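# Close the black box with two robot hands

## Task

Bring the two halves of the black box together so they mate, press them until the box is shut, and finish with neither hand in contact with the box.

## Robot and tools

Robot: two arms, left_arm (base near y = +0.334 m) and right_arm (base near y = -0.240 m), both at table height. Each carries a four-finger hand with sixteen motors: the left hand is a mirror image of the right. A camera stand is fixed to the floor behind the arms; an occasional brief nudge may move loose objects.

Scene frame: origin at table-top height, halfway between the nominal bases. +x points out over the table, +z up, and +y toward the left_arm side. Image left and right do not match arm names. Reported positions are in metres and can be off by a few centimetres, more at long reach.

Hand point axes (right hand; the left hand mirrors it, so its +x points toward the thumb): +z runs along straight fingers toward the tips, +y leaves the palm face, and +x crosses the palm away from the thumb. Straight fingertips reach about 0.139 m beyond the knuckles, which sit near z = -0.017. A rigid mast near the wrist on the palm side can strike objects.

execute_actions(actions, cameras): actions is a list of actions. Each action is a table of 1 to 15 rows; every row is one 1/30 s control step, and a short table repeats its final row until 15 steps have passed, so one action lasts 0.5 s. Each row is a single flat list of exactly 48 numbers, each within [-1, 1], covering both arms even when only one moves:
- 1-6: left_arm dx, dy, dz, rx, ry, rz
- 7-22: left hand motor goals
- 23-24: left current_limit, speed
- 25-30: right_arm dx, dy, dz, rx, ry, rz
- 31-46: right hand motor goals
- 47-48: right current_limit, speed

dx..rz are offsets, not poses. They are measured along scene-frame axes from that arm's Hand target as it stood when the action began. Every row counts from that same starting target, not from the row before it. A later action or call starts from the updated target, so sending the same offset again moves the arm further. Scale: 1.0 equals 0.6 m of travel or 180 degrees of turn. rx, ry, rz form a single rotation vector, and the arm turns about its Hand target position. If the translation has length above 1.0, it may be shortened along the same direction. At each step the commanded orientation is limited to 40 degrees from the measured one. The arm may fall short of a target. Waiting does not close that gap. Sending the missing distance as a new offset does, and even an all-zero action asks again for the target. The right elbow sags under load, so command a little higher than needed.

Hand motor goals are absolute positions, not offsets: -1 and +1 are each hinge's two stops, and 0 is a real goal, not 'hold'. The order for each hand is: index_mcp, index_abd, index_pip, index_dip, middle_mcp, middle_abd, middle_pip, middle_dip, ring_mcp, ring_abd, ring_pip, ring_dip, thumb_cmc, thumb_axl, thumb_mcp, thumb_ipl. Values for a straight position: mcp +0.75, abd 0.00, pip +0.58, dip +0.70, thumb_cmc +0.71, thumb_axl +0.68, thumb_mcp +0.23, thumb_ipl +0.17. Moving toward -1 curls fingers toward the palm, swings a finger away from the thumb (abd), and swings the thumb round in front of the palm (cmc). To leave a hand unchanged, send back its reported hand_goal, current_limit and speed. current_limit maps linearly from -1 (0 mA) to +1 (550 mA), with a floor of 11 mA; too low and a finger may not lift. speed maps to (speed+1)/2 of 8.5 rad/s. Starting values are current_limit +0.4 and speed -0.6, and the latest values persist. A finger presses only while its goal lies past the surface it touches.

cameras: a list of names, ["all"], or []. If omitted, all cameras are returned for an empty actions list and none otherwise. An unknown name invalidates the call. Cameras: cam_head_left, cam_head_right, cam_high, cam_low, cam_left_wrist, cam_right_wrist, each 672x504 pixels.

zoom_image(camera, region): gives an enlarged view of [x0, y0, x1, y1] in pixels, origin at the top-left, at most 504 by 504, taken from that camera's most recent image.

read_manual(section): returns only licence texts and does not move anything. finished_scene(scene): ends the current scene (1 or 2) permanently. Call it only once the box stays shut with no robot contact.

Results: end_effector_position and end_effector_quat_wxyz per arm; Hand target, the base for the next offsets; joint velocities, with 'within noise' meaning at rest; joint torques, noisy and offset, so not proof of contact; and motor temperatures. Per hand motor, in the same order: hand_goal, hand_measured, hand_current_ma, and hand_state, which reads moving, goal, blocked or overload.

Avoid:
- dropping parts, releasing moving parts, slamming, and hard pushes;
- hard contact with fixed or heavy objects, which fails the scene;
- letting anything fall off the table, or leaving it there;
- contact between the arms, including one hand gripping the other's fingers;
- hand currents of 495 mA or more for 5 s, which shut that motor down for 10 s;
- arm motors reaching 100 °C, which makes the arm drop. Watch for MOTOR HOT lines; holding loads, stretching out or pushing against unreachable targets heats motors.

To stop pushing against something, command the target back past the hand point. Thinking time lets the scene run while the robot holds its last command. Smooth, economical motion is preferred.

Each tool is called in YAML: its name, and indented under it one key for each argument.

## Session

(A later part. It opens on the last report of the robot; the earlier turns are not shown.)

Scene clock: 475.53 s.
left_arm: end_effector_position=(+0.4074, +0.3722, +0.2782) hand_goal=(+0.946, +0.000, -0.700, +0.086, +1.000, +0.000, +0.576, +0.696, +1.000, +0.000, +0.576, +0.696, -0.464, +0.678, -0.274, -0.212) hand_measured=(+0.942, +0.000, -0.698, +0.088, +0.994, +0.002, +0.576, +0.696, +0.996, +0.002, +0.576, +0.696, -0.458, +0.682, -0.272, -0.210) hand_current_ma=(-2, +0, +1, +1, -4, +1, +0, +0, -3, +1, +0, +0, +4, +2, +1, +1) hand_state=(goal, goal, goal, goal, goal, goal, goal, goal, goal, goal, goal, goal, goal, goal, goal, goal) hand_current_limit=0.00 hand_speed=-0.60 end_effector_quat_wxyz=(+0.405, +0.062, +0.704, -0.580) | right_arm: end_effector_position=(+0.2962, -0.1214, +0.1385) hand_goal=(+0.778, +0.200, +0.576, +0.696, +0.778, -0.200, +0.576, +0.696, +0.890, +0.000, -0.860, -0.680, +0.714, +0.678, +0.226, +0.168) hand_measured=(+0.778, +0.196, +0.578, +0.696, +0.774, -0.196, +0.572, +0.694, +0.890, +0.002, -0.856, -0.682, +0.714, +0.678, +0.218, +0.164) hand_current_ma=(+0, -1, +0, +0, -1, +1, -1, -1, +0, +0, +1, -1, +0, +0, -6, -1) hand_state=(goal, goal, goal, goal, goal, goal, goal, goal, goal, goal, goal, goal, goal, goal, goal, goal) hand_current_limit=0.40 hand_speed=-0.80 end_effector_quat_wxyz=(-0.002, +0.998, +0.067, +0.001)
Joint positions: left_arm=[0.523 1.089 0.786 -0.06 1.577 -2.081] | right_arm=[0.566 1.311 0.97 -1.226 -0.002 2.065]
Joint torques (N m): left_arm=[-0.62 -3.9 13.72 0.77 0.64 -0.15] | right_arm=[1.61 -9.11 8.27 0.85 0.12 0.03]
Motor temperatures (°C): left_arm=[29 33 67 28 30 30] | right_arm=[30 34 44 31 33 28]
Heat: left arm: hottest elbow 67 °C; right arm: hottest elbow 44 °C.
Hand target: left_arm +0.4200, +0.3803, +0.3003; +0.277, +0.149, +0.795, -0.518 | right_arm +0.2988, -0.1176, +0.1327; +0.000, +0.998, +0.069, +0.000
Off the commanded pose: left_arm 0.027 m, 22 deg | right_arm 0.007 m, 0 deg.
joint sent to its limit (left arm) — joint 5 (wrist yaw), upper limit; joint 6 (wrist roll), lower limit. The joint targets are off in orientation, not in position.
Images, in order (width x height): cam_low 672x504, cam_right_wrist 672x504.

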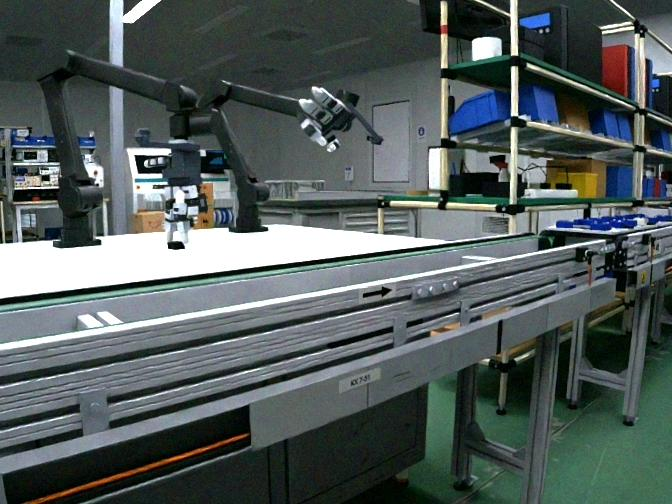

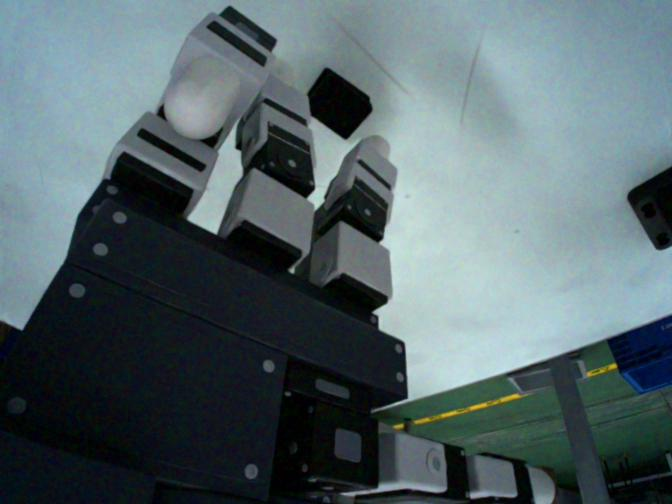

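execute_actions:
  actions:
    - [[0,0,0,0,0,0,0.945,0,-0.70,0.085,1,0,0.576,0.696,1,0,0.576,0.696,-0.465,0.678,-0.275,-0.212,0,-0.6,0.003,0,-0.015,0,0,0,0.777,0.2,0.576,0.696,0.777,-0.2,0.576,0.696,0.89,0,-0.86,-0.68,0.714,0.678,0.226,0.168,0.4,-0.8]]
  cameras: ["cam_right_wrist","cam_low"]

zoom_image:
  camera: "cam_right_wrist"
  region: [260, 20, 400, 150]

zoom_image:
  camera: "cam_low"
  region: [140, 210, 210, 260]

Scene clock: 478.10 s.
left_arm: end_effector_position=(+0.4074, +0.3722, +0.2782) hand_goal=(+0.946, +0.000, -0.700, +0.086, +1.000, +0.000, +0.576, +0.696, +1.000, +0.000, +0.576, +0.696, -0.464, +0.678, -0.274, -0.212) hand_measured=(+0.942, +0.000, -0.698, +0.088, +0.994, +0.002, +0.576, +0.696, +0.996, +0.002, +0.576, +0.696, -0.458, +0.682, -0.272, -0.210) hand_current_ma=(-2, +0, +1, +1, -4, +1, +0, +0, -3, +1, +0, +0, +4, +2, +1, +1) hand_state=(goal, goal, goal, goal, goal, goal, goal, goal, goal, goal, goal, goal, goal, goal, goal, goal) hand_current_limit=0.00 hand_speed=-0.60 end_effector_quat_wxyz=(+0.405, +0.062, +0.704, -0.580) | right_arm: end_effector_position=(+0.2971, -0.1208, +0.1283) hand_goal=(+0.778, +0.200, +0.576, +0.696, +0.778, -0.200, +0.576, +0.696, +0.890, +0.000, -0.860, -0.680, +0.714, +0.678, +0.226, +0.168) hand_measured=(+0.778, +0.196, +0.578, +0.696, +0.774, -0.196, +0.572, +0.694, +0.890, +0.002, -0.856, -0.682, +0.714, +0.678, +0.218, +0.164) hand_current_ma=(+0, -1, +0, +0, -1, +1, -1, -1, +0, +0, +1, -1, +0, +0, -6, -1) hand_state=(goal, goal, goal, goal, goal, goal, goal, goal, goal, goal, goal, goal, goal, goal, goal, goal) hand_current_limit=0.40 hand_speed=-0.80 end_effector_quat_wxyz=(-0.001, +0.998, +0.067, +0.000)
Joint positions: left_arm=[0.523 1.089 0.786 -0.06 1.577 -2.081] | right_arm=[0.566 1.327 0.956 -1.2 -0.002 2.065]
Joint torques (N m): left_arm=[-0.26 -4.72 13.55 0.79 0.65 -0.12] | right_arm=[1.44 -9.76 8.36 0.9 0.11 -0.01]
Motor temperatures (°C): left_arm=[29 33 67 28 30 30] | right_arm=[30 34 44 31 33 28]
Heat: left arm: hottest elbow 67 °C; right arm: hottest elbow 44 °C.
Hand target: left_arm +0.4200, +0.3803, +0.3003; +0.277, +0.149, +0.795, -0.518 | right_arm +0.3006, -0.1176, +0.1237; +0.000, +0.998, +0.069, +0.000
Off the commanded pose: left_arm 0.027 m, 22 deg | right_arm 0.007 m, 0 deg.
joint sent to its limit (left arm) — joint 5 (wrist yaw), upper limit; joint 6 (wrist roll), lower limit. The joint targets are off in orientation, not in position.
Images, in order (width x height): cam_low 672x504, cam_right_wrist 672x504.

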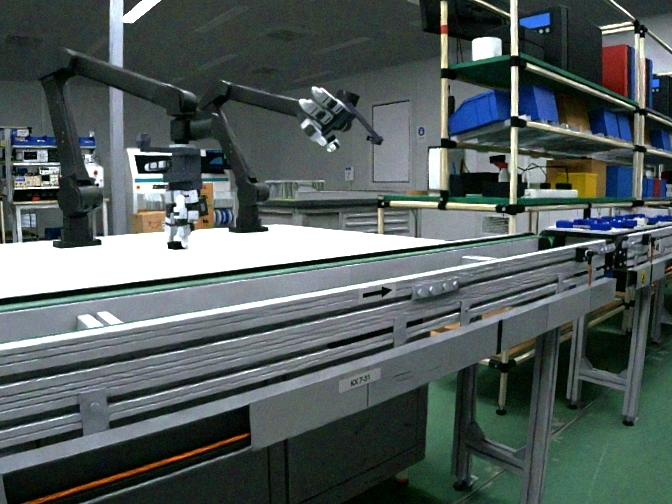

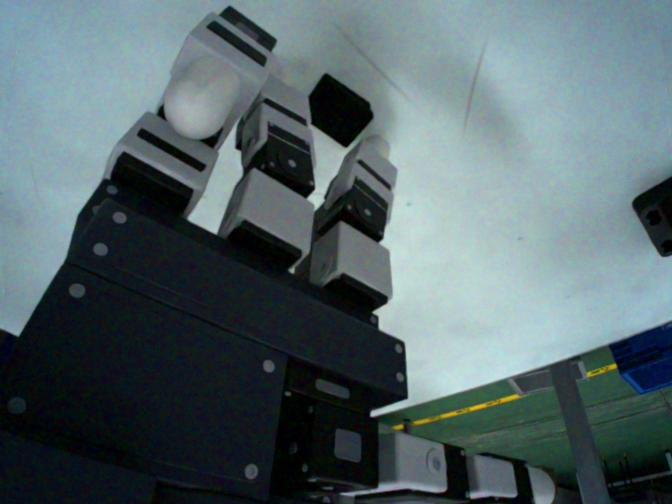

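Scaled by 3.600 from the camera's 672x504 image, which has a finer 960x720 frame.

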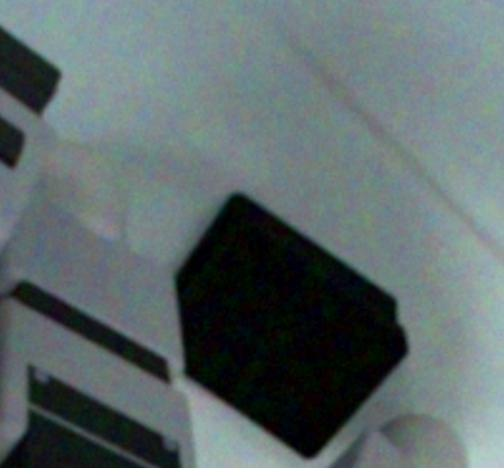

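Scaled by 7.200 from the camera's 672x504 image, which has a finer 960x720 frame.

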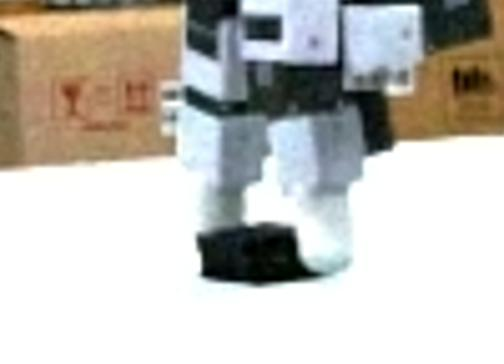

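execute_actions:
  actions:
    - [[0,0,0,0,0,0,0.945,0,-0.70,0.085,1,0,0.576,0.696,1,0,0.576,0.696,-0.465,0.678,-0.275,-0.212,0,-0.6,0,0,0,0,0,0,0.777,0.07,0.576,0.696,0.777,-0.07,0.576,0.696,0.89,0,-0.86,-0.68,0.714,0.678,0.226,0.168,0.4,-0.9]]
    - [[0,0,0,0,0,0,0.945,0,-0.70,0.085,1,0,0.576,0.696,1,0,0.576,0.696,-0.465,0.678,-0.275,-0.212,0,-0.6,0,0,0,0,0,0,0.777,-0.02,0.576,0.696,0.777,0.02,0.576,0.696,0.89,0,-0.86,-0.68,0.714,0.678,0.226,0.168,0.4,-0.9]]
  cameras: ["cam_right_wrist","cam_low"]

zoom_image:
  camera: "cam_right_wrist"
  region: [260, 20, 400, 150]

zoom_image:
  camera: "cam_low"
  region: [140, 210, 210, 260]

Scene clock: 480.57 s.
left_arm: end_effector_position=(+0.4074, +0.3722, +0.2782) hand_goal=(+0.946, +0.000, -0.700, +0.086, +1.000, +0.000, +0.576, +0.696, +1.000, +0.000, +0.576, +0.696, -0.464, +0.678, -0.274, -0.212) hand_measured=(+0.942, +0.000, -0.698, +0.088, +0.994, +0.002, +0.576, +0.696, +0.996, +0.002, +0.576, +0.696, -0.458, +0.682, -0.272, -0.210) hand_current_ma=(-2, +0, +1, +1, -4, +1, +0, +0, -3, +1, +0, +0, +4, +2, +1, +1) hand_state=(goal, goal, goal, goal, goal, goal, goal, goal, goal, goal, goal, goal, goal, goal, goal, goal) hand_current_limit=0.00 hand_speed=-0.60 end_effector_quat_wxyz=(+0.405, +0.062, +0.704, -0.580) | right_arm: end_effector_position=(+0.2971, -0.1208, +0.1283) hand_goal=(+0.778, -0.020, +0.576, +0.696, +0.778, +0.020, +0.576, +0.696, +0.890, +0.000, -0.860, -0.680, +0.714, +0.678, +0.226, +0.168) hand_measured=(+0.778, +0.068, +0.578, +0.696, +0.774, -0.068, +0.572, +0.694, +0.890, +0.002, -0.856, -0.682, +0.714, +0.678, +0.218, +0.164) hand_current_ma=(+0, +148, +0, +0, -1, -152, -1, -1, +0, +0, +1, -1, +0, +0, -6, -1) hand_state=(goal, blocked, goal, goal, goal, blocked, goal, goal, goal, goal, goal, goal, goal, goal, goal, goal) hand_current_limit=0.40 hand_speed=-0.90 end_effector_quat_wxyz=(-0.001, +0.998, +0.067, +0.000)
Joint positions: left_arm=[0.523 1.089 0.786 -0.06 1.577 -2.081] | right_arm=[0.566 1.327 0.956 -1.2 -0.002 2.065]
Joint torques (N m): left_arm=[-0.73 -4.48 13.7 0.55 0.6 -0.14] | right_arm=[1.38 -9.52 8.35 0.88 0.12 -0.02]
Motor temperatures (°C): left_arm=[29 33 68 28 30 30] | right_arm=[30 34 44 31 33 28]
Heat: left arm: hottest elbow 68 °C; right arm: hottest elbow 44 °C.
Hand target: left_arm +0.4200, +0.3803, +0.3003; +0.277, +0.149, +0.795, -0.518 | right_arm +0.3006, -0.1176, +0.1237; +0.000, +0.998, +0.069, +0.000
Off the commanded pose: left_arm 0.027 m, 22 deg | right_arm 0.007 m, 0 deg.
joint sent to its limit (left arm) — joint 5 (wrist yaw), upper limit; joint 6 (wrist roll), lower limit. The joint targets are off in orientation, not in position.
Images, in order (width x height): cam_low 672x504, cam_right_wrist 672x504.

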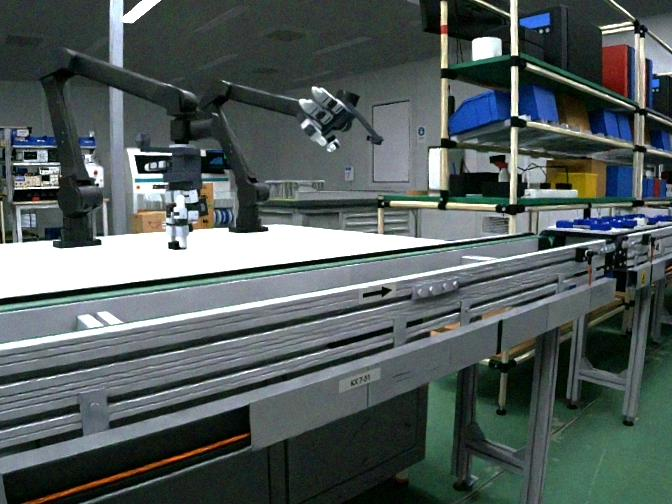

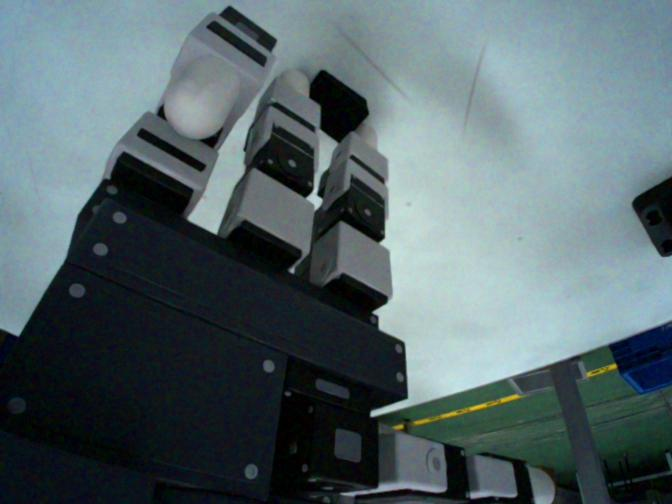

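Scaled by 3.600 from the camera's 672x504 image, which has a finer 960x720 frame.

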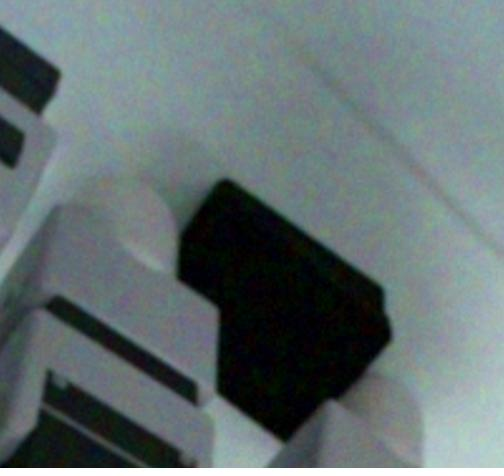

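Scaled by 7.200 from the camera's 672x504 image, which has a finer 960x720 frame.

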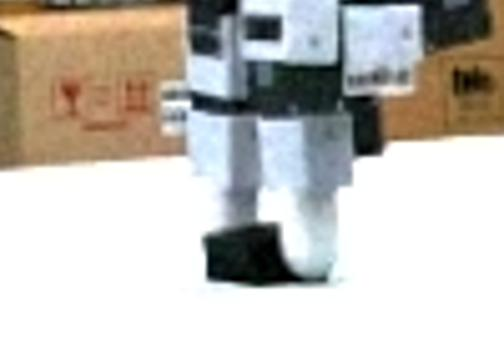

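execute_actions:
  actions:
    - [[0,0,0,0,0,0,0.945,0,-0.70,0.085,1,0,0.576,0.696,1,0,0.576,0.696,-0.465,0.678,-0.275,-0.212,0,-0.6,0,0,0,0,0,0,0.777,-0.11,0.576,0.696,0.777,0.11,0.576,0.696,0.89,0,-0.86,-0.68,0.714,0.678,0.226,0.168,0.4,-0.9]]
  cameras: ["cam_right_wrist","cam_low"]

zoom_image:
  camera: "cam_right_wrist"
  region: [290, 60, 380, 150]

zoom_image:
  camera: "cam_low"
  region: [160, 230, 195, 255]

Scene clock: 482.07 s.
left_arm: end_effector_position=(+0.4074, +0.3722, +0.2782) hand_goal=(+0.946, +0.000, -0.700, +0.086, +1.000, +0.000, +0.576, +0.696, +1.000, +0.000, +0.576, +0.696, -0.464, +0.678, -0.274, -0.212) hand_measured=(+0.942, +0.000, -0.698, +0.088, +0.994, +0.002, +0.576, +0.696, +0.996, +0.002, +0.576, +0.696, -0.458, +0.682, -0.272, -0.210) hand_current_ma=(-2, +0, +1, +1, -4, +1, +0, +0, -3, +1, +0, +0, +4, +2, +1, +1) hand_state=(goal, goal, goal, goal, goal, goal, goal, goal, goal, goal, goal, goal, goal, goal, goal, goal) hand_current_limit=0.00 hand_speed=-0.60 end_effector_quat_wxyz=(+0.405, +0.062, +0.704, -0.580) | right_arm: end_effector_position=(+0.2971, -0.1208, +0.1283) hand_goal=(+0.778, -0.110, +0.576, +0.696, +0.778, +0.110, +0.576, +0.696, +0.890, +0.000, -0.860, -0.680, +0.714, +0.678, +0.226, +0.168) hand_measured=(+0.778, +0.062, +0.578, +0.696, +0.774, -0.066, +0.572, +0.694, +0.890, +0.002, -0.856, -0.682, +0.714, +0.678, +0.218, +0.164) hand_current_ma=(+0, +385, +0, +0, -1, -385, -1, -1, +0, +0, +1, -1, +0, +0, -6, -1) hand_state=(goal, blocked, goal, goal, goal, blocked, goal, goal, goal, goal, goal, goal, goal, goal, goal, goal) hand_current_limit=0.40 hand_speed=-0.90 end_effector_quat_wxyz=(-0.001, +0.998, +0.067, +0.000)
Joint positions: left_arm=[0.523 1.089 0.786 -0.06 1.577 -2.081] | right_arm=[0.566 1.327 0.956 -1.2 -0.002 2.065]
Joint torques (N m): left_arm=[-0.32 -4.13 13.75 0.88 0.63 -0.12] | right_arm=[1.44 -9.52 8.32 0.96 0.11 -0.02]
Motor temperatures (°C): left_arm=[29 33 68 28 30 30] | right_arm=[30 34 44 31 33 28]
Heat: left arm: hottest elbow 68 °C; right arm: hottest elbow 44 °C.
Hand target: left_arm +0.4200, +0.3803, +0.3003; +0.277, +0.149, +0.795, -0.518 | right_arm +0.3006, -0.1176, +0.1237; +0.000, +0.998, +0.069, +0.000
Off the commanded pose: left_arm 0.027 m, 22 deg | right_arm 0.007 m, 0 deg.
joint sent to its limit (left arm) — joint 5 (wrist yaw), upper limit; joint 6 (wrist roll), lower limit. The joint targets are off in orientation, not in position.
Images, in order (width x height): cam_low 672x504, cam_right_wrist 672x504.

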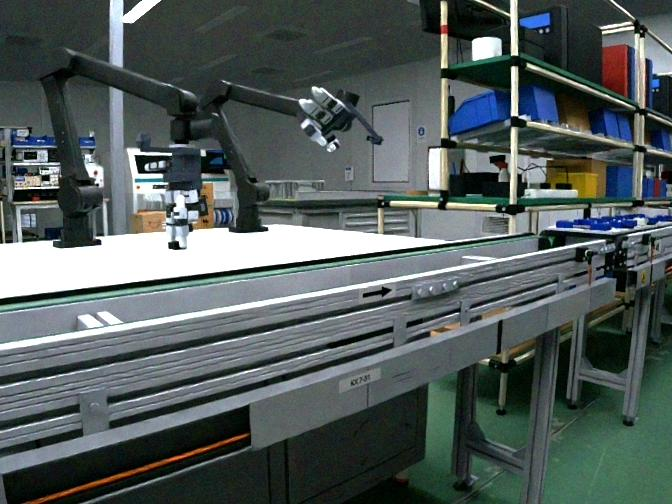

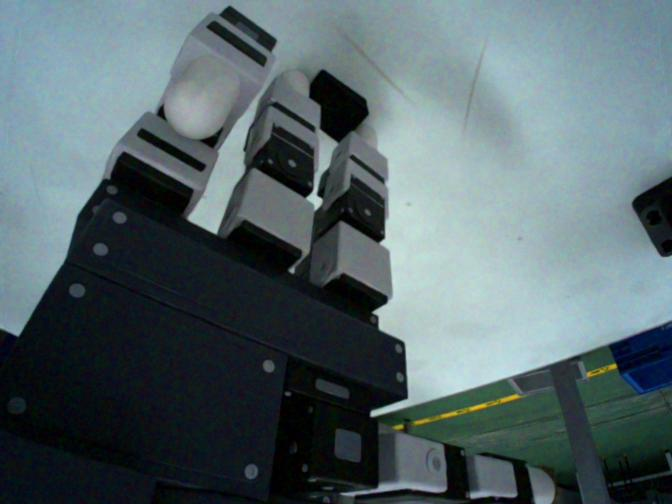

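Scaled by 5.600 from the camera's 672x504 image, which has a finer 960x720 frame.

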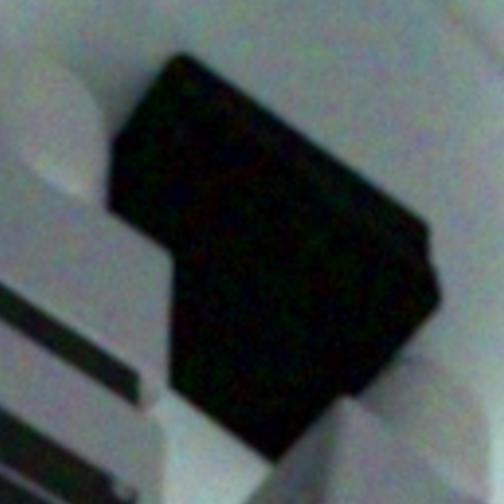

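Scaled by 14.400 from the camera's 672x504 image, which has a finer 960x720 frame.

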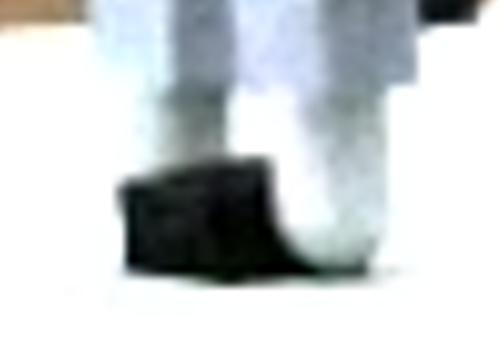

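execute_actions:
  actions:
    - [[0,0,0,0,0,0,0.945,0,-0.70,0.085,1,0,0.576,0.696,1,0,0.576,0.696,-0.465,0.678,-0.275,-0.212,0,-0.6,0,0,0,0,0,0,0.777,0.15,0.576,0.696,0.777,-0.22,0.576,0.696,0.89,0,-0.86,-0.68,0.714,0.678,0.226,0.168,0.4,-0.8]]
    - [[0,0,0,0,0,0,0.945,0,-0.70,0.085,1,0,0.576,0.696,1,0,0.576,0.696,-0.465,0.678,-0.275,-0.212,0,-0.6,0,0,0.06,0,0,0,0.777,0.15,0.576,0.696,0.777,-0.22,0.576,0.696,0.89,0,-0.86,-0.68,0.714,0.678,0.226,0.168,0.4,-0.8]]
  cameras: ["cam_right_wrist","cam_low"]

zoom_image:
  camera: "cam_right_wrist"
  region: [270, 20, 400, 150]

zoom_image:
  camera: "cam_low"
  region: [160, 230, 195, 255]

Scene clock: 485.87 s.
left_arm: end_effector_position=(+0.4074, +0.3722, +0.2782) hand_goal=(+0.946, +0.000, -0.700, +0.086, +1.000, +0.000, +0.576, +0.696, +1.000, +0.000, +0.576, +0.696, -0.464, +0.678, -0.274, -0.212) hand_measured=(+0.942, +0.000, -0.698, +0.088, +0.994, +0.002, +0.576, +0.696, +0.996, +0.002, +0.576, +0.696, -0.458, +0.682, -0.272, -0.210) hand_current_ma=(-2, +0, +1, +1, -4, +1, +0, +0, -3, +1, +0, +0, +4, +2, +1, +1) hand_state=(goal, goal, goal, goal, goal, goal, goal, goal, goal, goal, goal, goal, goal, goal, goal, goal) hand_current_limit=0.00 hand_speed=-0.60 end_effector_quat_wxyz=(+0.405, +0.062, +0.704, -0.580) | right_arm: end_effector_position=(+0.2896, -0.1262, +0.1405) hand_goal=(+0.778, +0.150, +0.576, +0.696, +0.778, -0.220, +0.576, +0.696, +0.890, +0.000, -0.860, -0.680, +0.714, +0.678, +0.226, +0.168) hand_measured=(+0.778, +0.146, +0.578, +0.696, +0.774, -0.216, +0.572, +0.694, +0.890, +0.002, -0.856, -0.682, +0.714, +0.678, +0.218, +0.164) hand_current_ma=(+0, -1, +0, +0, -1, +1, -1, -1, +0, +0, +1, -1, +0, +0, -6, -1) hand_state=(goal, goal, goal, goal, goal, goal, goal, goal, goal, goal, goal, goal, goal, goal, goal, goal) hand_current_limit=0.40 hand_speed=-0.80 end_effector_quat_wxyz=(+0.012, +0.997, +0.067, -0.021)
Joint positions: left_arm=[0.523 1.089 0.786 -0.06 1.577 -2.081] | right_arm=[0.566 1.325 0.98 -1.274 -0.002 2.065]
Joint torques (N m): left_arm=[-0.32 -4.25 13.45 0.8 0.65 -0.1] | right_arm=[1.14 -12.57 11.82 -0.21 0.11 -0.01]
Motor temperatures (°C): left_arm=[29 33 68 28 30 30] | right_arm=[30 34 43 31 33 28]
Heat: left arm: hottest elbow 68 °C; right arm: hottest elbow 43 °C.
Hand target: left_arm +0.4200, +0.3803, +0.3003; +0.277, +0.149, +0.795, -0.518 | right_arm +0.3006, -0.1175, +0.1598; -0.001, +0.998, +0.069, +0.000
Off the commanded pose: left_arm 0.027 m, 22 deg | right_arm 0.024 m, 3 deg.
joint sent to its limit (left arm) — joint 5 (wrist yaw), upper limit; joint 6 (wrist roll), lower limit. The joint targets are off in orientation, not in position.
Images, in order (width x height): cam_low 672x504, cam_right_wrist 672x504.

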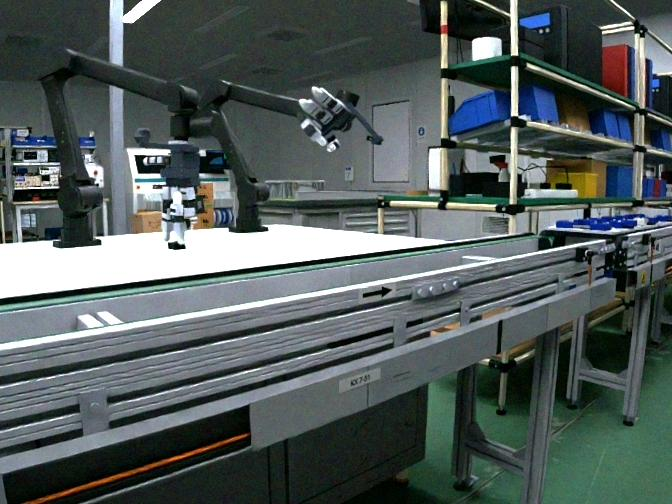

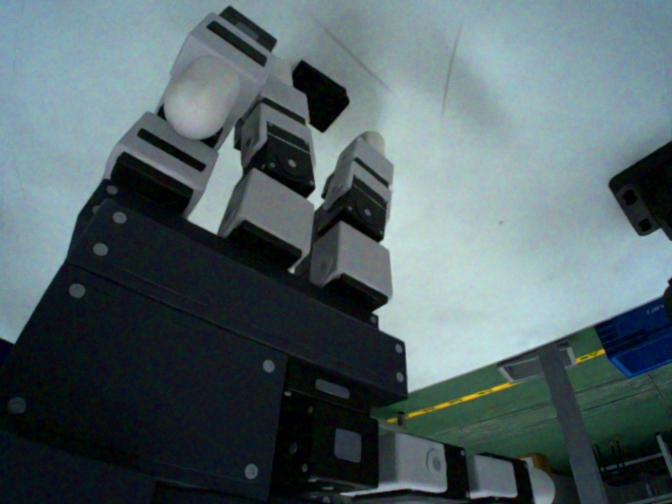

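Scaled by 3.877 from the camera's 672x504 image, which has a finer 960x720 frame.

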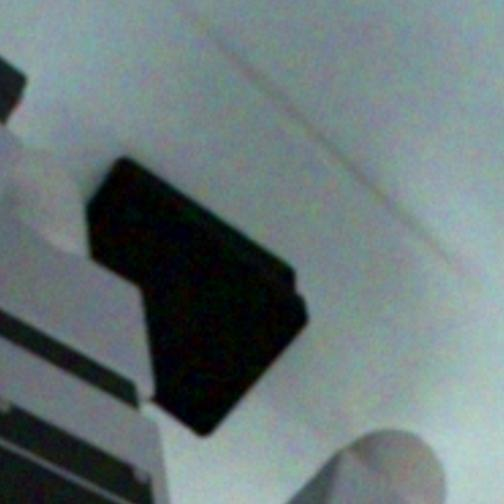

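Scaled by 14.400 from the camera's 672x504 image, which has a finer 960x720 frame.

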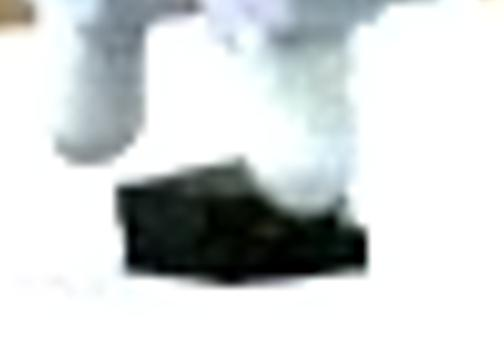

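execute_actions:
  actions:
    - [[0,0,0,0,0,0,0.945,0,-0.70,0.085,1,0,0.576,0.696,1,0,0.576,0.696,-0.465,0.678,-0.275,-0.212,0,-0.6,0.003,0,0.045,0,0,0,0.777,0.15,0.576,0.696,0.777,-0.22,0.576,0.696,0.89,0,-0.86,-0.68,0.714,0.678,0.226,0.168,0.4,-0.8]]
    - [[0,0,0,0,0,0,0.945,0,-0.70,0.085,1,0,0.576,0.696,1,0,0.576,0.696,-0.465,0.678,-0.275,-0.212,0,-0.6,0,0,-0.055,0,0,0,0.777,-0.1,0.576,0.696,0.777,0.1,0.576,0.696,0.89,0,-0.86,-0.68,0.714,0.678,0.226,0.168,0.4,-0.7]]
  cameras: ["cam_right_wrist","cam_low","cam_head_left"]

zoom_image:
  camera: "cam_right_wrist"
  region: [270, 20, 400, 150]

zoom_image:
  camera: "cam_low"
  region: [150, 220, 205, 258]

zoom_image:
  camera: "cam_head_left"
  region: [300, 280, 380, 336]

Scene clock: 488.63 s.
left_arm: end_effector_position=(+0.4074, +0.3722, +0.2782) hand_goal=(+0.946, +0.000, -0.700, +0.086, +1.000, +0.000, +0.576, +0.696, +1.000, +0.000, +0.576, +0.696, -0.464, +0.678, -0.274, -0.212) hand_measured=(+0.942, +0.000, -0.698, +0.088, +0.994, +0.002, +0.576, +0.696, +0.996, +0.002, +0.576, +0.696, -0.458, +0.682, -0.272, -0.210) hand_current_ma=(-2, +0, +1, +1, -4, +1, +0, +0, -3, +1, +0, +0, +4, +2, +1, +1) hand_state=(goal, goal, goal, goal, goal, goal, goal, goal, goal, goal, goal, goal, goal, goal, goal, goal) hand_current_limit=0.00 hand_speed=-0.60 end_effector_quat_wxyz=(+0.405, +0.062, +0.704, -0.580) | right_arm: end_effector_position=(+0.2980, -0.1202, +0.1580) hand_goal=(+0.778, -0.100, +0.576, +0.696, +0.778, +0.100, +0.576, +0.696, +0.890, +0.000, -0.860, -0.680, +0.714, +0.678, +0.226, +0.168) hand_measured=(+0.778, -0.096, +0.578, +0.696, +0.774, +0.090, +0.572, +0.694, +0.890, +0.002, -0.856, -0.682, +0.714, +0.678, +0.218, +0.164) hand_current_ma=(+0, +1, +0, +0, -1, -4, -1, -1, +0, +0, +1, -1, +0, +0, -6, -1) hand_state=(goal, goal, goal, goal, goal, goal, goal, goal, goal, goal, goal, goal, goal, goal, goal, goal) hand_current_limit=0.40 hand_speed=-0.70 end_effector_quat_wxyz=(+0.000, +0.998, +0.067, -0.001)
Joint positions: left_arm=[0.523 1.089 0.786 -0.06 1.577 -2.081] | right_arm=[0.566 1.304 1.017 -1.285 -0.002 2.065]
Joint torques (N m): left_arm=[-0.09 -3.66 13.74 0.5 0.61 -0.07] | right_arm=[1.03 -9.52 8.61 0.88 0.12 -0.04]
Motor temperatures (°C): left_arm=[29 33 68 28 30 30] | right_arm=[30 34 44 31 33 28]
Heat: left arm: hottest elbow 68 °C; right arm: hottest elbow 44 °C.
Hand target: left_arm +0.4200, +0.3803, +0.3003; +0.277, +0.149, +0.795, -0.518 | right_arm +0.3024, -0.1177, +0.1537; +0.000, +0.998, +0.069, +0.000
Off the commanded pose: left_arm 0.027 m, 22 deg | right_arm 0.007 m, 0 deg.
joint sent to its limit (left arm) — joint 5 (wrist yaw), upper limit; joint 6 (wrist roll), lower limit. The joint targets are off in orientation, not in position.
Images, in order (width x height): cam_head_left 672x504, cam_low 672x504, cam_right_wrist 672x504.

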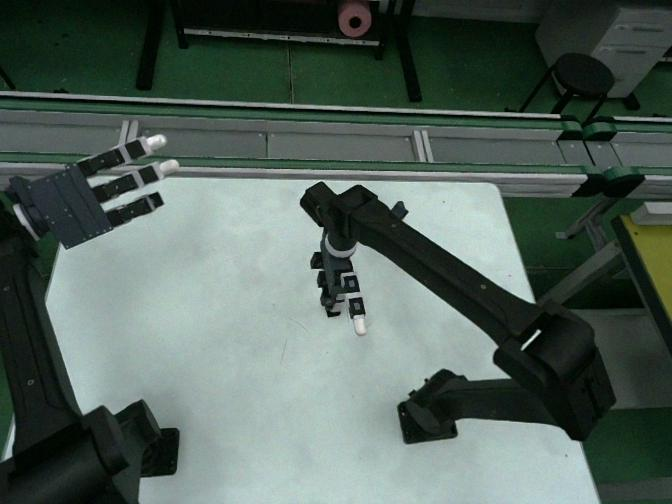

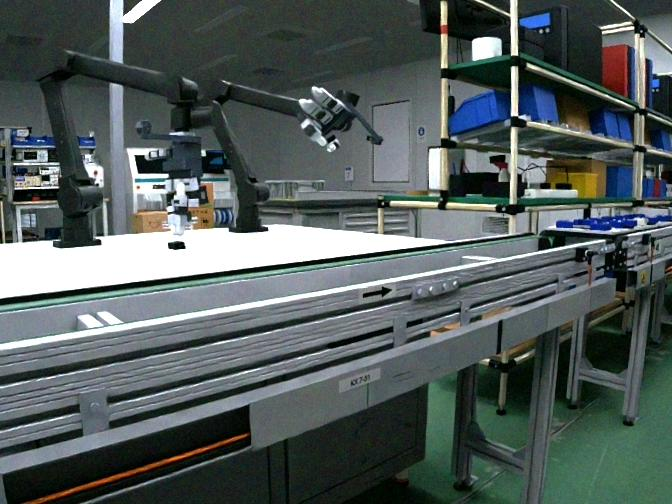

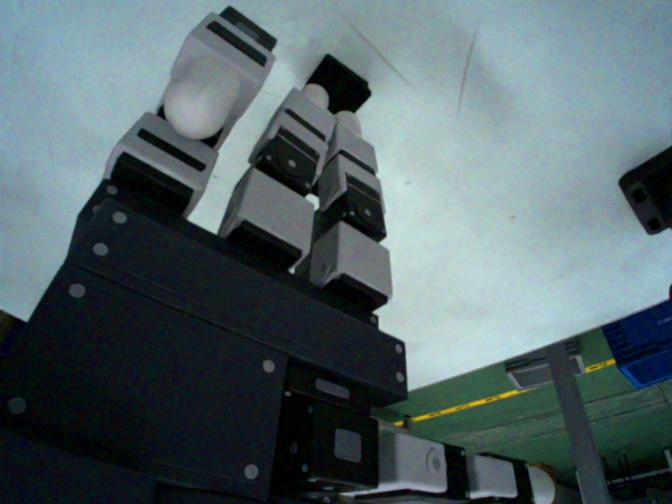

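Scaled by 3.877 from the camera's 672x504 image, which has a finer 960x720 frame.

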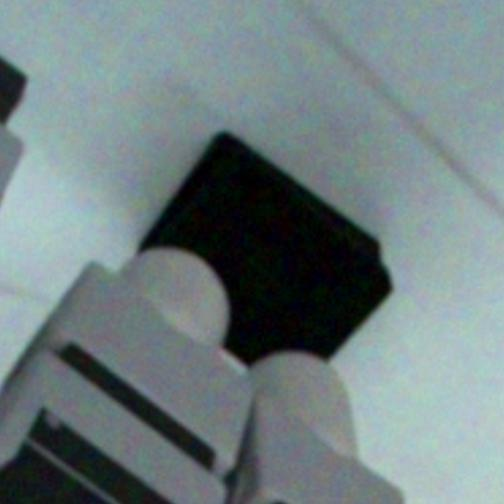

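Scaled by 9.164 from the camera's 672x504 image, which has a finer 960x720 frame.

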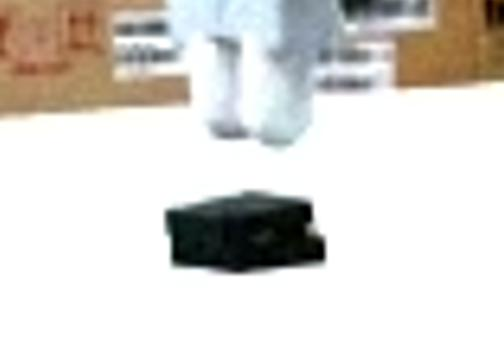

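Scaled by 6.300 from the camera's 672x504 image, which has a finer 960x720 frame.

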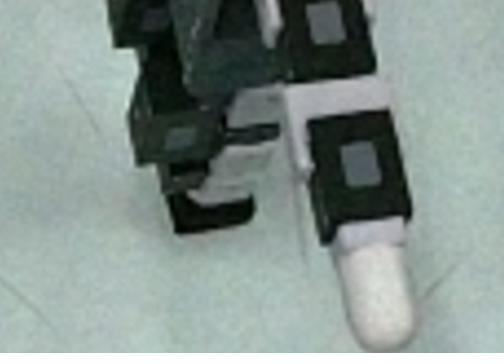

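execute_actions:
  actions:
    - [[0,0,0,0,0,0,0.945,0,-0.70,0.085,1,0,0.576,0.696,1,0,0.576,0.696,-0.465,0.678,-0.275,-0.212,0,-0.6,-0.004,0,0,0,0,0,0.777,0.17,0.576,0.696,0.777,-0.17,0.576,0.696,0.89,0,-0.86,-0.68,0.714,0.678,0.226,0.168,0.4,-0.7]]
    - [[0,0,0,0,0,0,0.945,0,-0.70,0.085,1,0,0.576,0.696,1,0,0.576,0.696,-0.465,0.678,-0.275,-0.212,0,-0.6,0,0,-0.04,0,0,0,0.777,0.17,0.576,0.696,0.777,-0.17,0.576,0.696,0.89,0,-0.86,-0.68,0.714,0.678,0.226,0.168,0.4,-0.7]]
  cameras: ["cam_right_wrist","cam_low"]

zoom_image:
  camera: "cam_right_wrist"
  region: [270, 20, 400, 150]

zoom_image:
  camera: "cam_low"
  region: [150, 220, 205, 258]

Scene clock: 493.07 s.
left_arm: end_effector_position=(+0.4074, +0.3722, +0.2782) hand_goal=(+0.946, +0.000, -0.700, +0.086, +1.000, +0.000, +0.576, +0.696, +1.000, +0.000, +0.576, +0.696, -0.464, +0.678, -0.274, -0.212) hand_measured=(+0.942, +0.000, -0.698, +0.088, +0.994, +0.002, +0.576, +0.696, +0.996, +0.002, +0.576, +0.696, -0.458, +0.682, -0.272, -0.210) hand_current_ma=(-2, +0, +1, +1, -4, +1, +0, +0, -3, +1, +0, +0, +4, +2, +1, +1) hand_state=(goal, goal, goal, goal, goal, goal, goal, goal, goal, goal, goal, goal, goal, goal, goal, goal) hand_current_limit=0.00 hand_speed=-0.60 end_effector_quat_wxyz=(+0.405, +0.062, +0.704, -0.580) | right_arm: end_effector_position=(+0.2962, -0.1214, +0.1336) hand_goal=(+0.778, +0.170, +0.576, +0.696, +0.778, -0.170, +0.576, +0.696, +0.890, +0.000, -0.860, -0.680, +0.714, +0.678, +0.226, +0.168) hand_measured=(+0.778, +0.166, +0.578, +0.696, +0.774, -0.166, +0.572, +0.694, +0.890, +0.002, -0.856, -0.682, +0.714, +0.678, +0.218, +0.164) hand_current_ma=(+0, -1, +0, +0, -1, +1, -1, -1, +0, +0, +1, -1, +0, +0, -6, -1) hand_state=(goal, goal, goal, goal, goal, goal, goal, goal, goal, goal, goal, goal, goal, goal, goal, goal) hand_current_limit=0.40 hand_speed=-0.70 end_effector_quat_wxyz=(+0.000, +0.998, +0.067, -0.001)
Joint positions: left_arm=[0.523 1.089 0.786 -0.06 1.577 -2.081] | right_arm=[0.566 1.32 0.964 -1.217 -0.002 2.065]
Joint torques (N m): left_arm=[-0.5 -4.07 13.52 0.66 0.62 -0.1] | right_arm=[1.44 -9.52 8.54 0.92 0.12 -0.01]
Motor temperatures (°C): left_arm=[29 33 68 28 30 30] | right_arm=[30 34 44 31 33 28]
Heat: left arm: hottest elbow 68 °C; right arm: hottest elbow 44 °C.
Hand target: left_arm +0.4200, +0.3803, +0.3003; +0.277, +0.149, +0.795, -0.518 | right_arm +0.3000, -0.1176, +0.1298; +0.000, +0.998, +0.069, +0.000
Off the commanded pose: left_arm 0.027 m, 22 deg | right_arm 0.007 m, 0 deg.
joint sent to its limit (left arm) — joint 5 (wrist yaw), upper limit; joint 6 (wrist roll), lower limit. The joint targets are off in orientation, not in position.
Images, in order (width x height): cam_low 672x504, cam_right_wrist 672x504.

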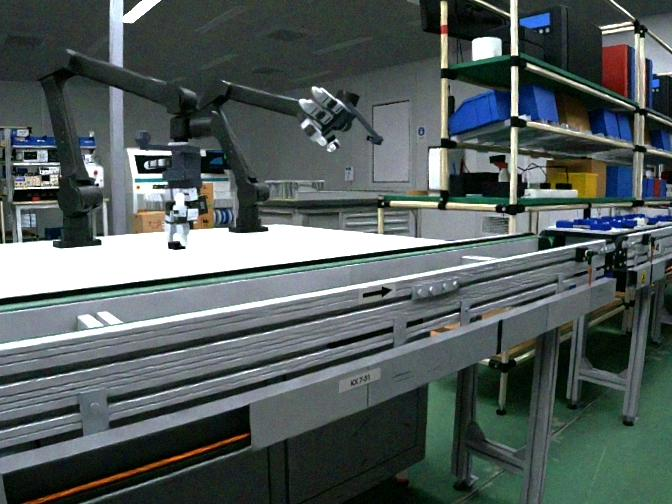

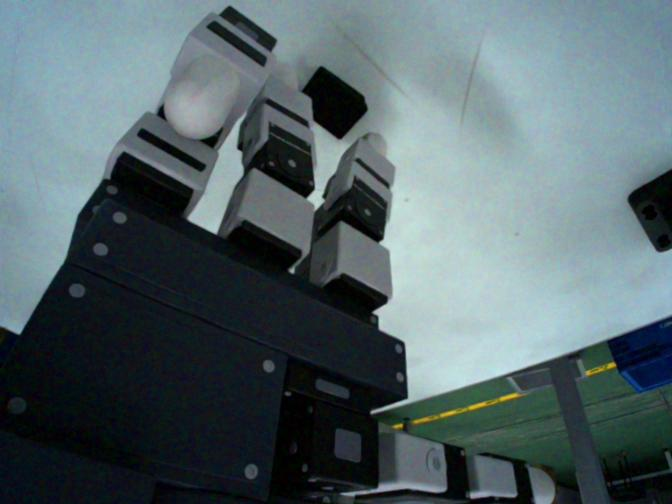

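Scaled by 3.877 from the camera's 672x504 image, which has a finer 960x720 frame.

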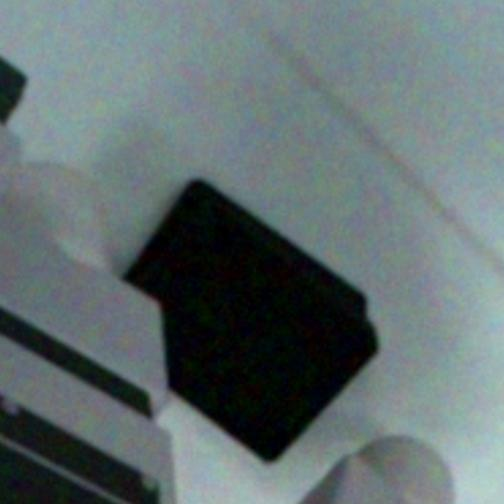

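Scaled by 9.164 from the camera's 672x504 image, which has a finer 960x720 frame.

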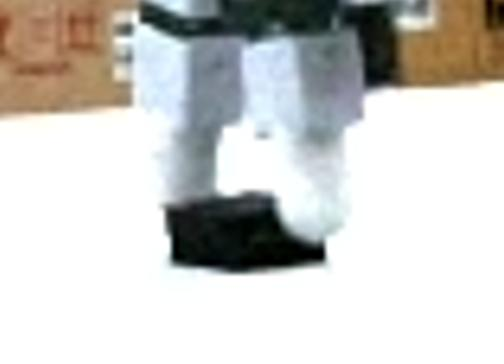

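execute_actions:
  actions:
    - [[0,0,0,0,0,0,0.945,0,-0.70,0.085,1,0,0.576,0.696,1,0,0.576,0.696,-0.465,0.678,-0.275,-0.212,0,-0.6,0,0,0,0,0,0,0.777,0.07,0.576,0.696,0.777,-0.07,0.576,0.696,0.89,0,-0.86,-0.68,0.714,0.678,0.226,0.168,0.4,-0.9]]
    - [[0,0,0,0,0,0,0.945,0,-0.70,0.085,1,0,0.576,0.696,1,0,0.576,0.696,-0.465,0.678,-0.275,-0.212,0,-0.6,0,0,0,0,0,0,0.777,-0.11,0.576,0.696,0.777,0.11,0.576,0.696,0.89,0,-0.86,-0.68,0.714,0.678,0.226,0.168,0.4,-0.9]]
  cameras: ["cam_right_wrist","cam_low"]

zoom_image:
  camera: "cam_right_wrist"
  region: [270, 20, 400, 150]

zoom_image:
  camera: "cam_low"
  region: [150, 220, 205, 258]

Scene clock: 495.67 s.
left_arm: end_effector_position=(+0.4074, +0.3722, +0.2782) hand_goal=(+0.946, +0.000, -0.700, +0.086, +1.000, +0.000, +0.576, +0.696, +1.000, +0.000, +0.576, +0.696, -0.464, +0.678, -0.274, -0.212) hand_measured=(+0.942, +0.000, -0.698, +0.088, +0.994, +0.002, +0.576, +0.696, +0.996, +0.002, +0.576, +0.696, -0.458, +0.682, -0.272, -0.210) hand_current_ma=(-2, +0, +1, +1, -4, +1, +0, +0, -3, +1, +0, +0, +4, +2, +1, +1) hand_state=(goal, goal, goal, goal, goal, goal, goal, goal, goal, goal, goal, goal, goal, goal, goal, goal) hand_current_limit=0.00 hand_speed=-0.60 end_effector_quat_wxyz=(+0.405, +0.062, +0.704, -0.580) | right_arm: end_effector_position=(+0.2962, -0.1214, +0.1335) hand_goal=(+0.778, -0.110, +0.576, +0.696, +0.778, +0.110, +0.576, +0.696, +0.890, +0.000, -0.860, -0.680, +0.714, +0.678, +0.226, +0.168) hand_measured=(+0.778, +0.058, +0.578, +0.696, +0.774, -0.062, +0.572, +0.694, +0.890, +0.002, -0.856, -0.682, +0.714, +0.678, +0.218, +0.164) hand_current_ma=(+0, +385, +0, +0, -1, -385, -1, -1, +0, +0, +1, -1, +0, +0, -6, -1) hand_state=(goal, blocked, goal, goal, goal, blocked, goal, goal, goal, goal, goal, goal, goal, goal, goal, goal) hand_current_limit=0.40 hand_speed=-0.90 end_effector_quat_wxyz=(+0.000, +0.998, +0.067, -0.001)
Joint positions: left_arm=[0.523 1.089 0.786 -0.06 1.577 -2.081] | right_arm=[0.566 1.32 0.964 -1.217 -0.002 2.065]
Joint torques (N m): left_arm=[-0.32 -4.07 13.63 0.69 0.63 -0.08] | right_arm=[1.44 -9.64 8.5 0.91 0.12 -0.01]
Motor temperatures (°C): left_arm=[29 33 68 28 30 30] | right_arm=[30 34 44 31 33 28]
Heat: left arm: hottest elbow 68 °C; right arm: hottest elbow 44 °C.
Hand target: left_arm +0.4200, +0.3803, +0.3003; +0.277, +0.149, +0.795, -0.518 | right_arm +0.3000, -0.1175, +0.1297; -0.001, +0.998, +0.069, +0.000
Off the commanded pose: left_arm 0.027 m, 22 deg | right_arm 0.007 m, 0 deg.
joint sent to its limit (left arm) — joint 5 (wrist yaw), upper limit; joint 6 (wrist roll), lower limit. The joint targets are off in orientation, not in position.
Images, in order (width x height): cam_low 672x504, cam_right_wrist 672x504.

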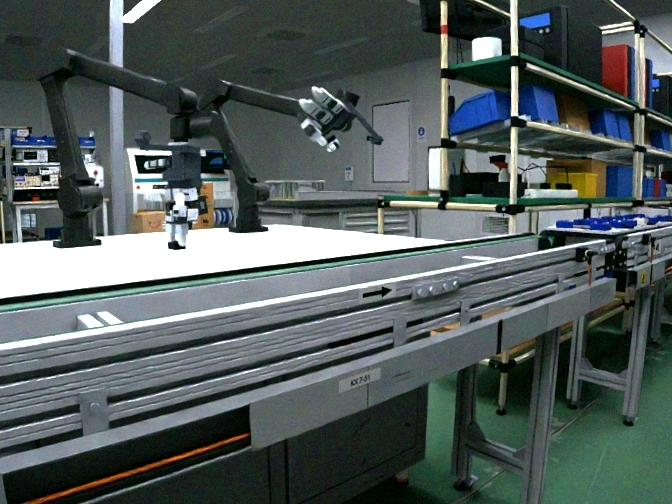

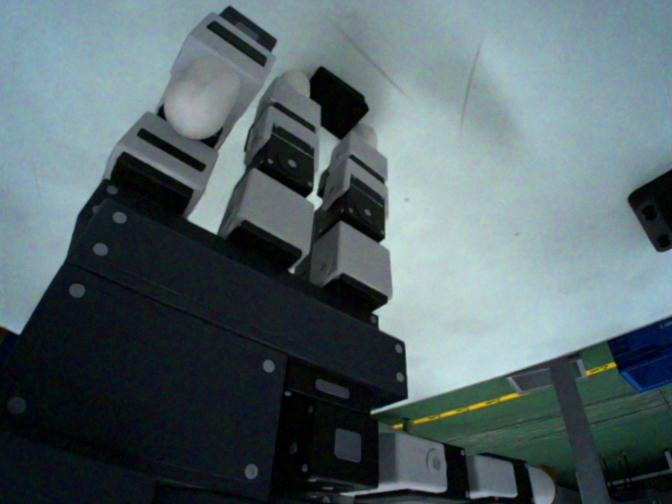

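Scaled by 3.877 from the camera's 672x504 image, which has a finer 960x720 frame.

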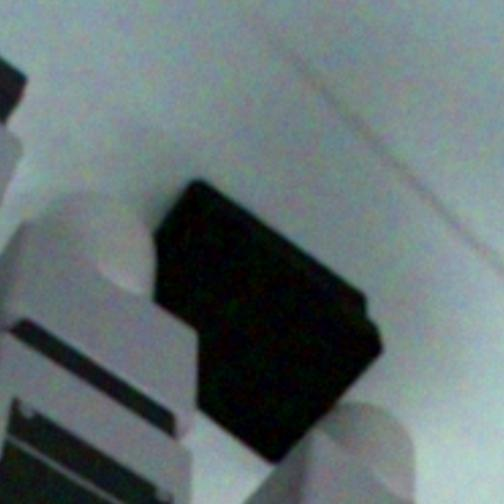

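Scaled by 9.164 from the camera's 672x504 image, which has a finer 960x720 frame.

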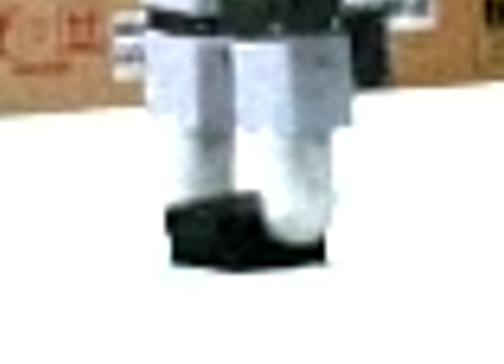

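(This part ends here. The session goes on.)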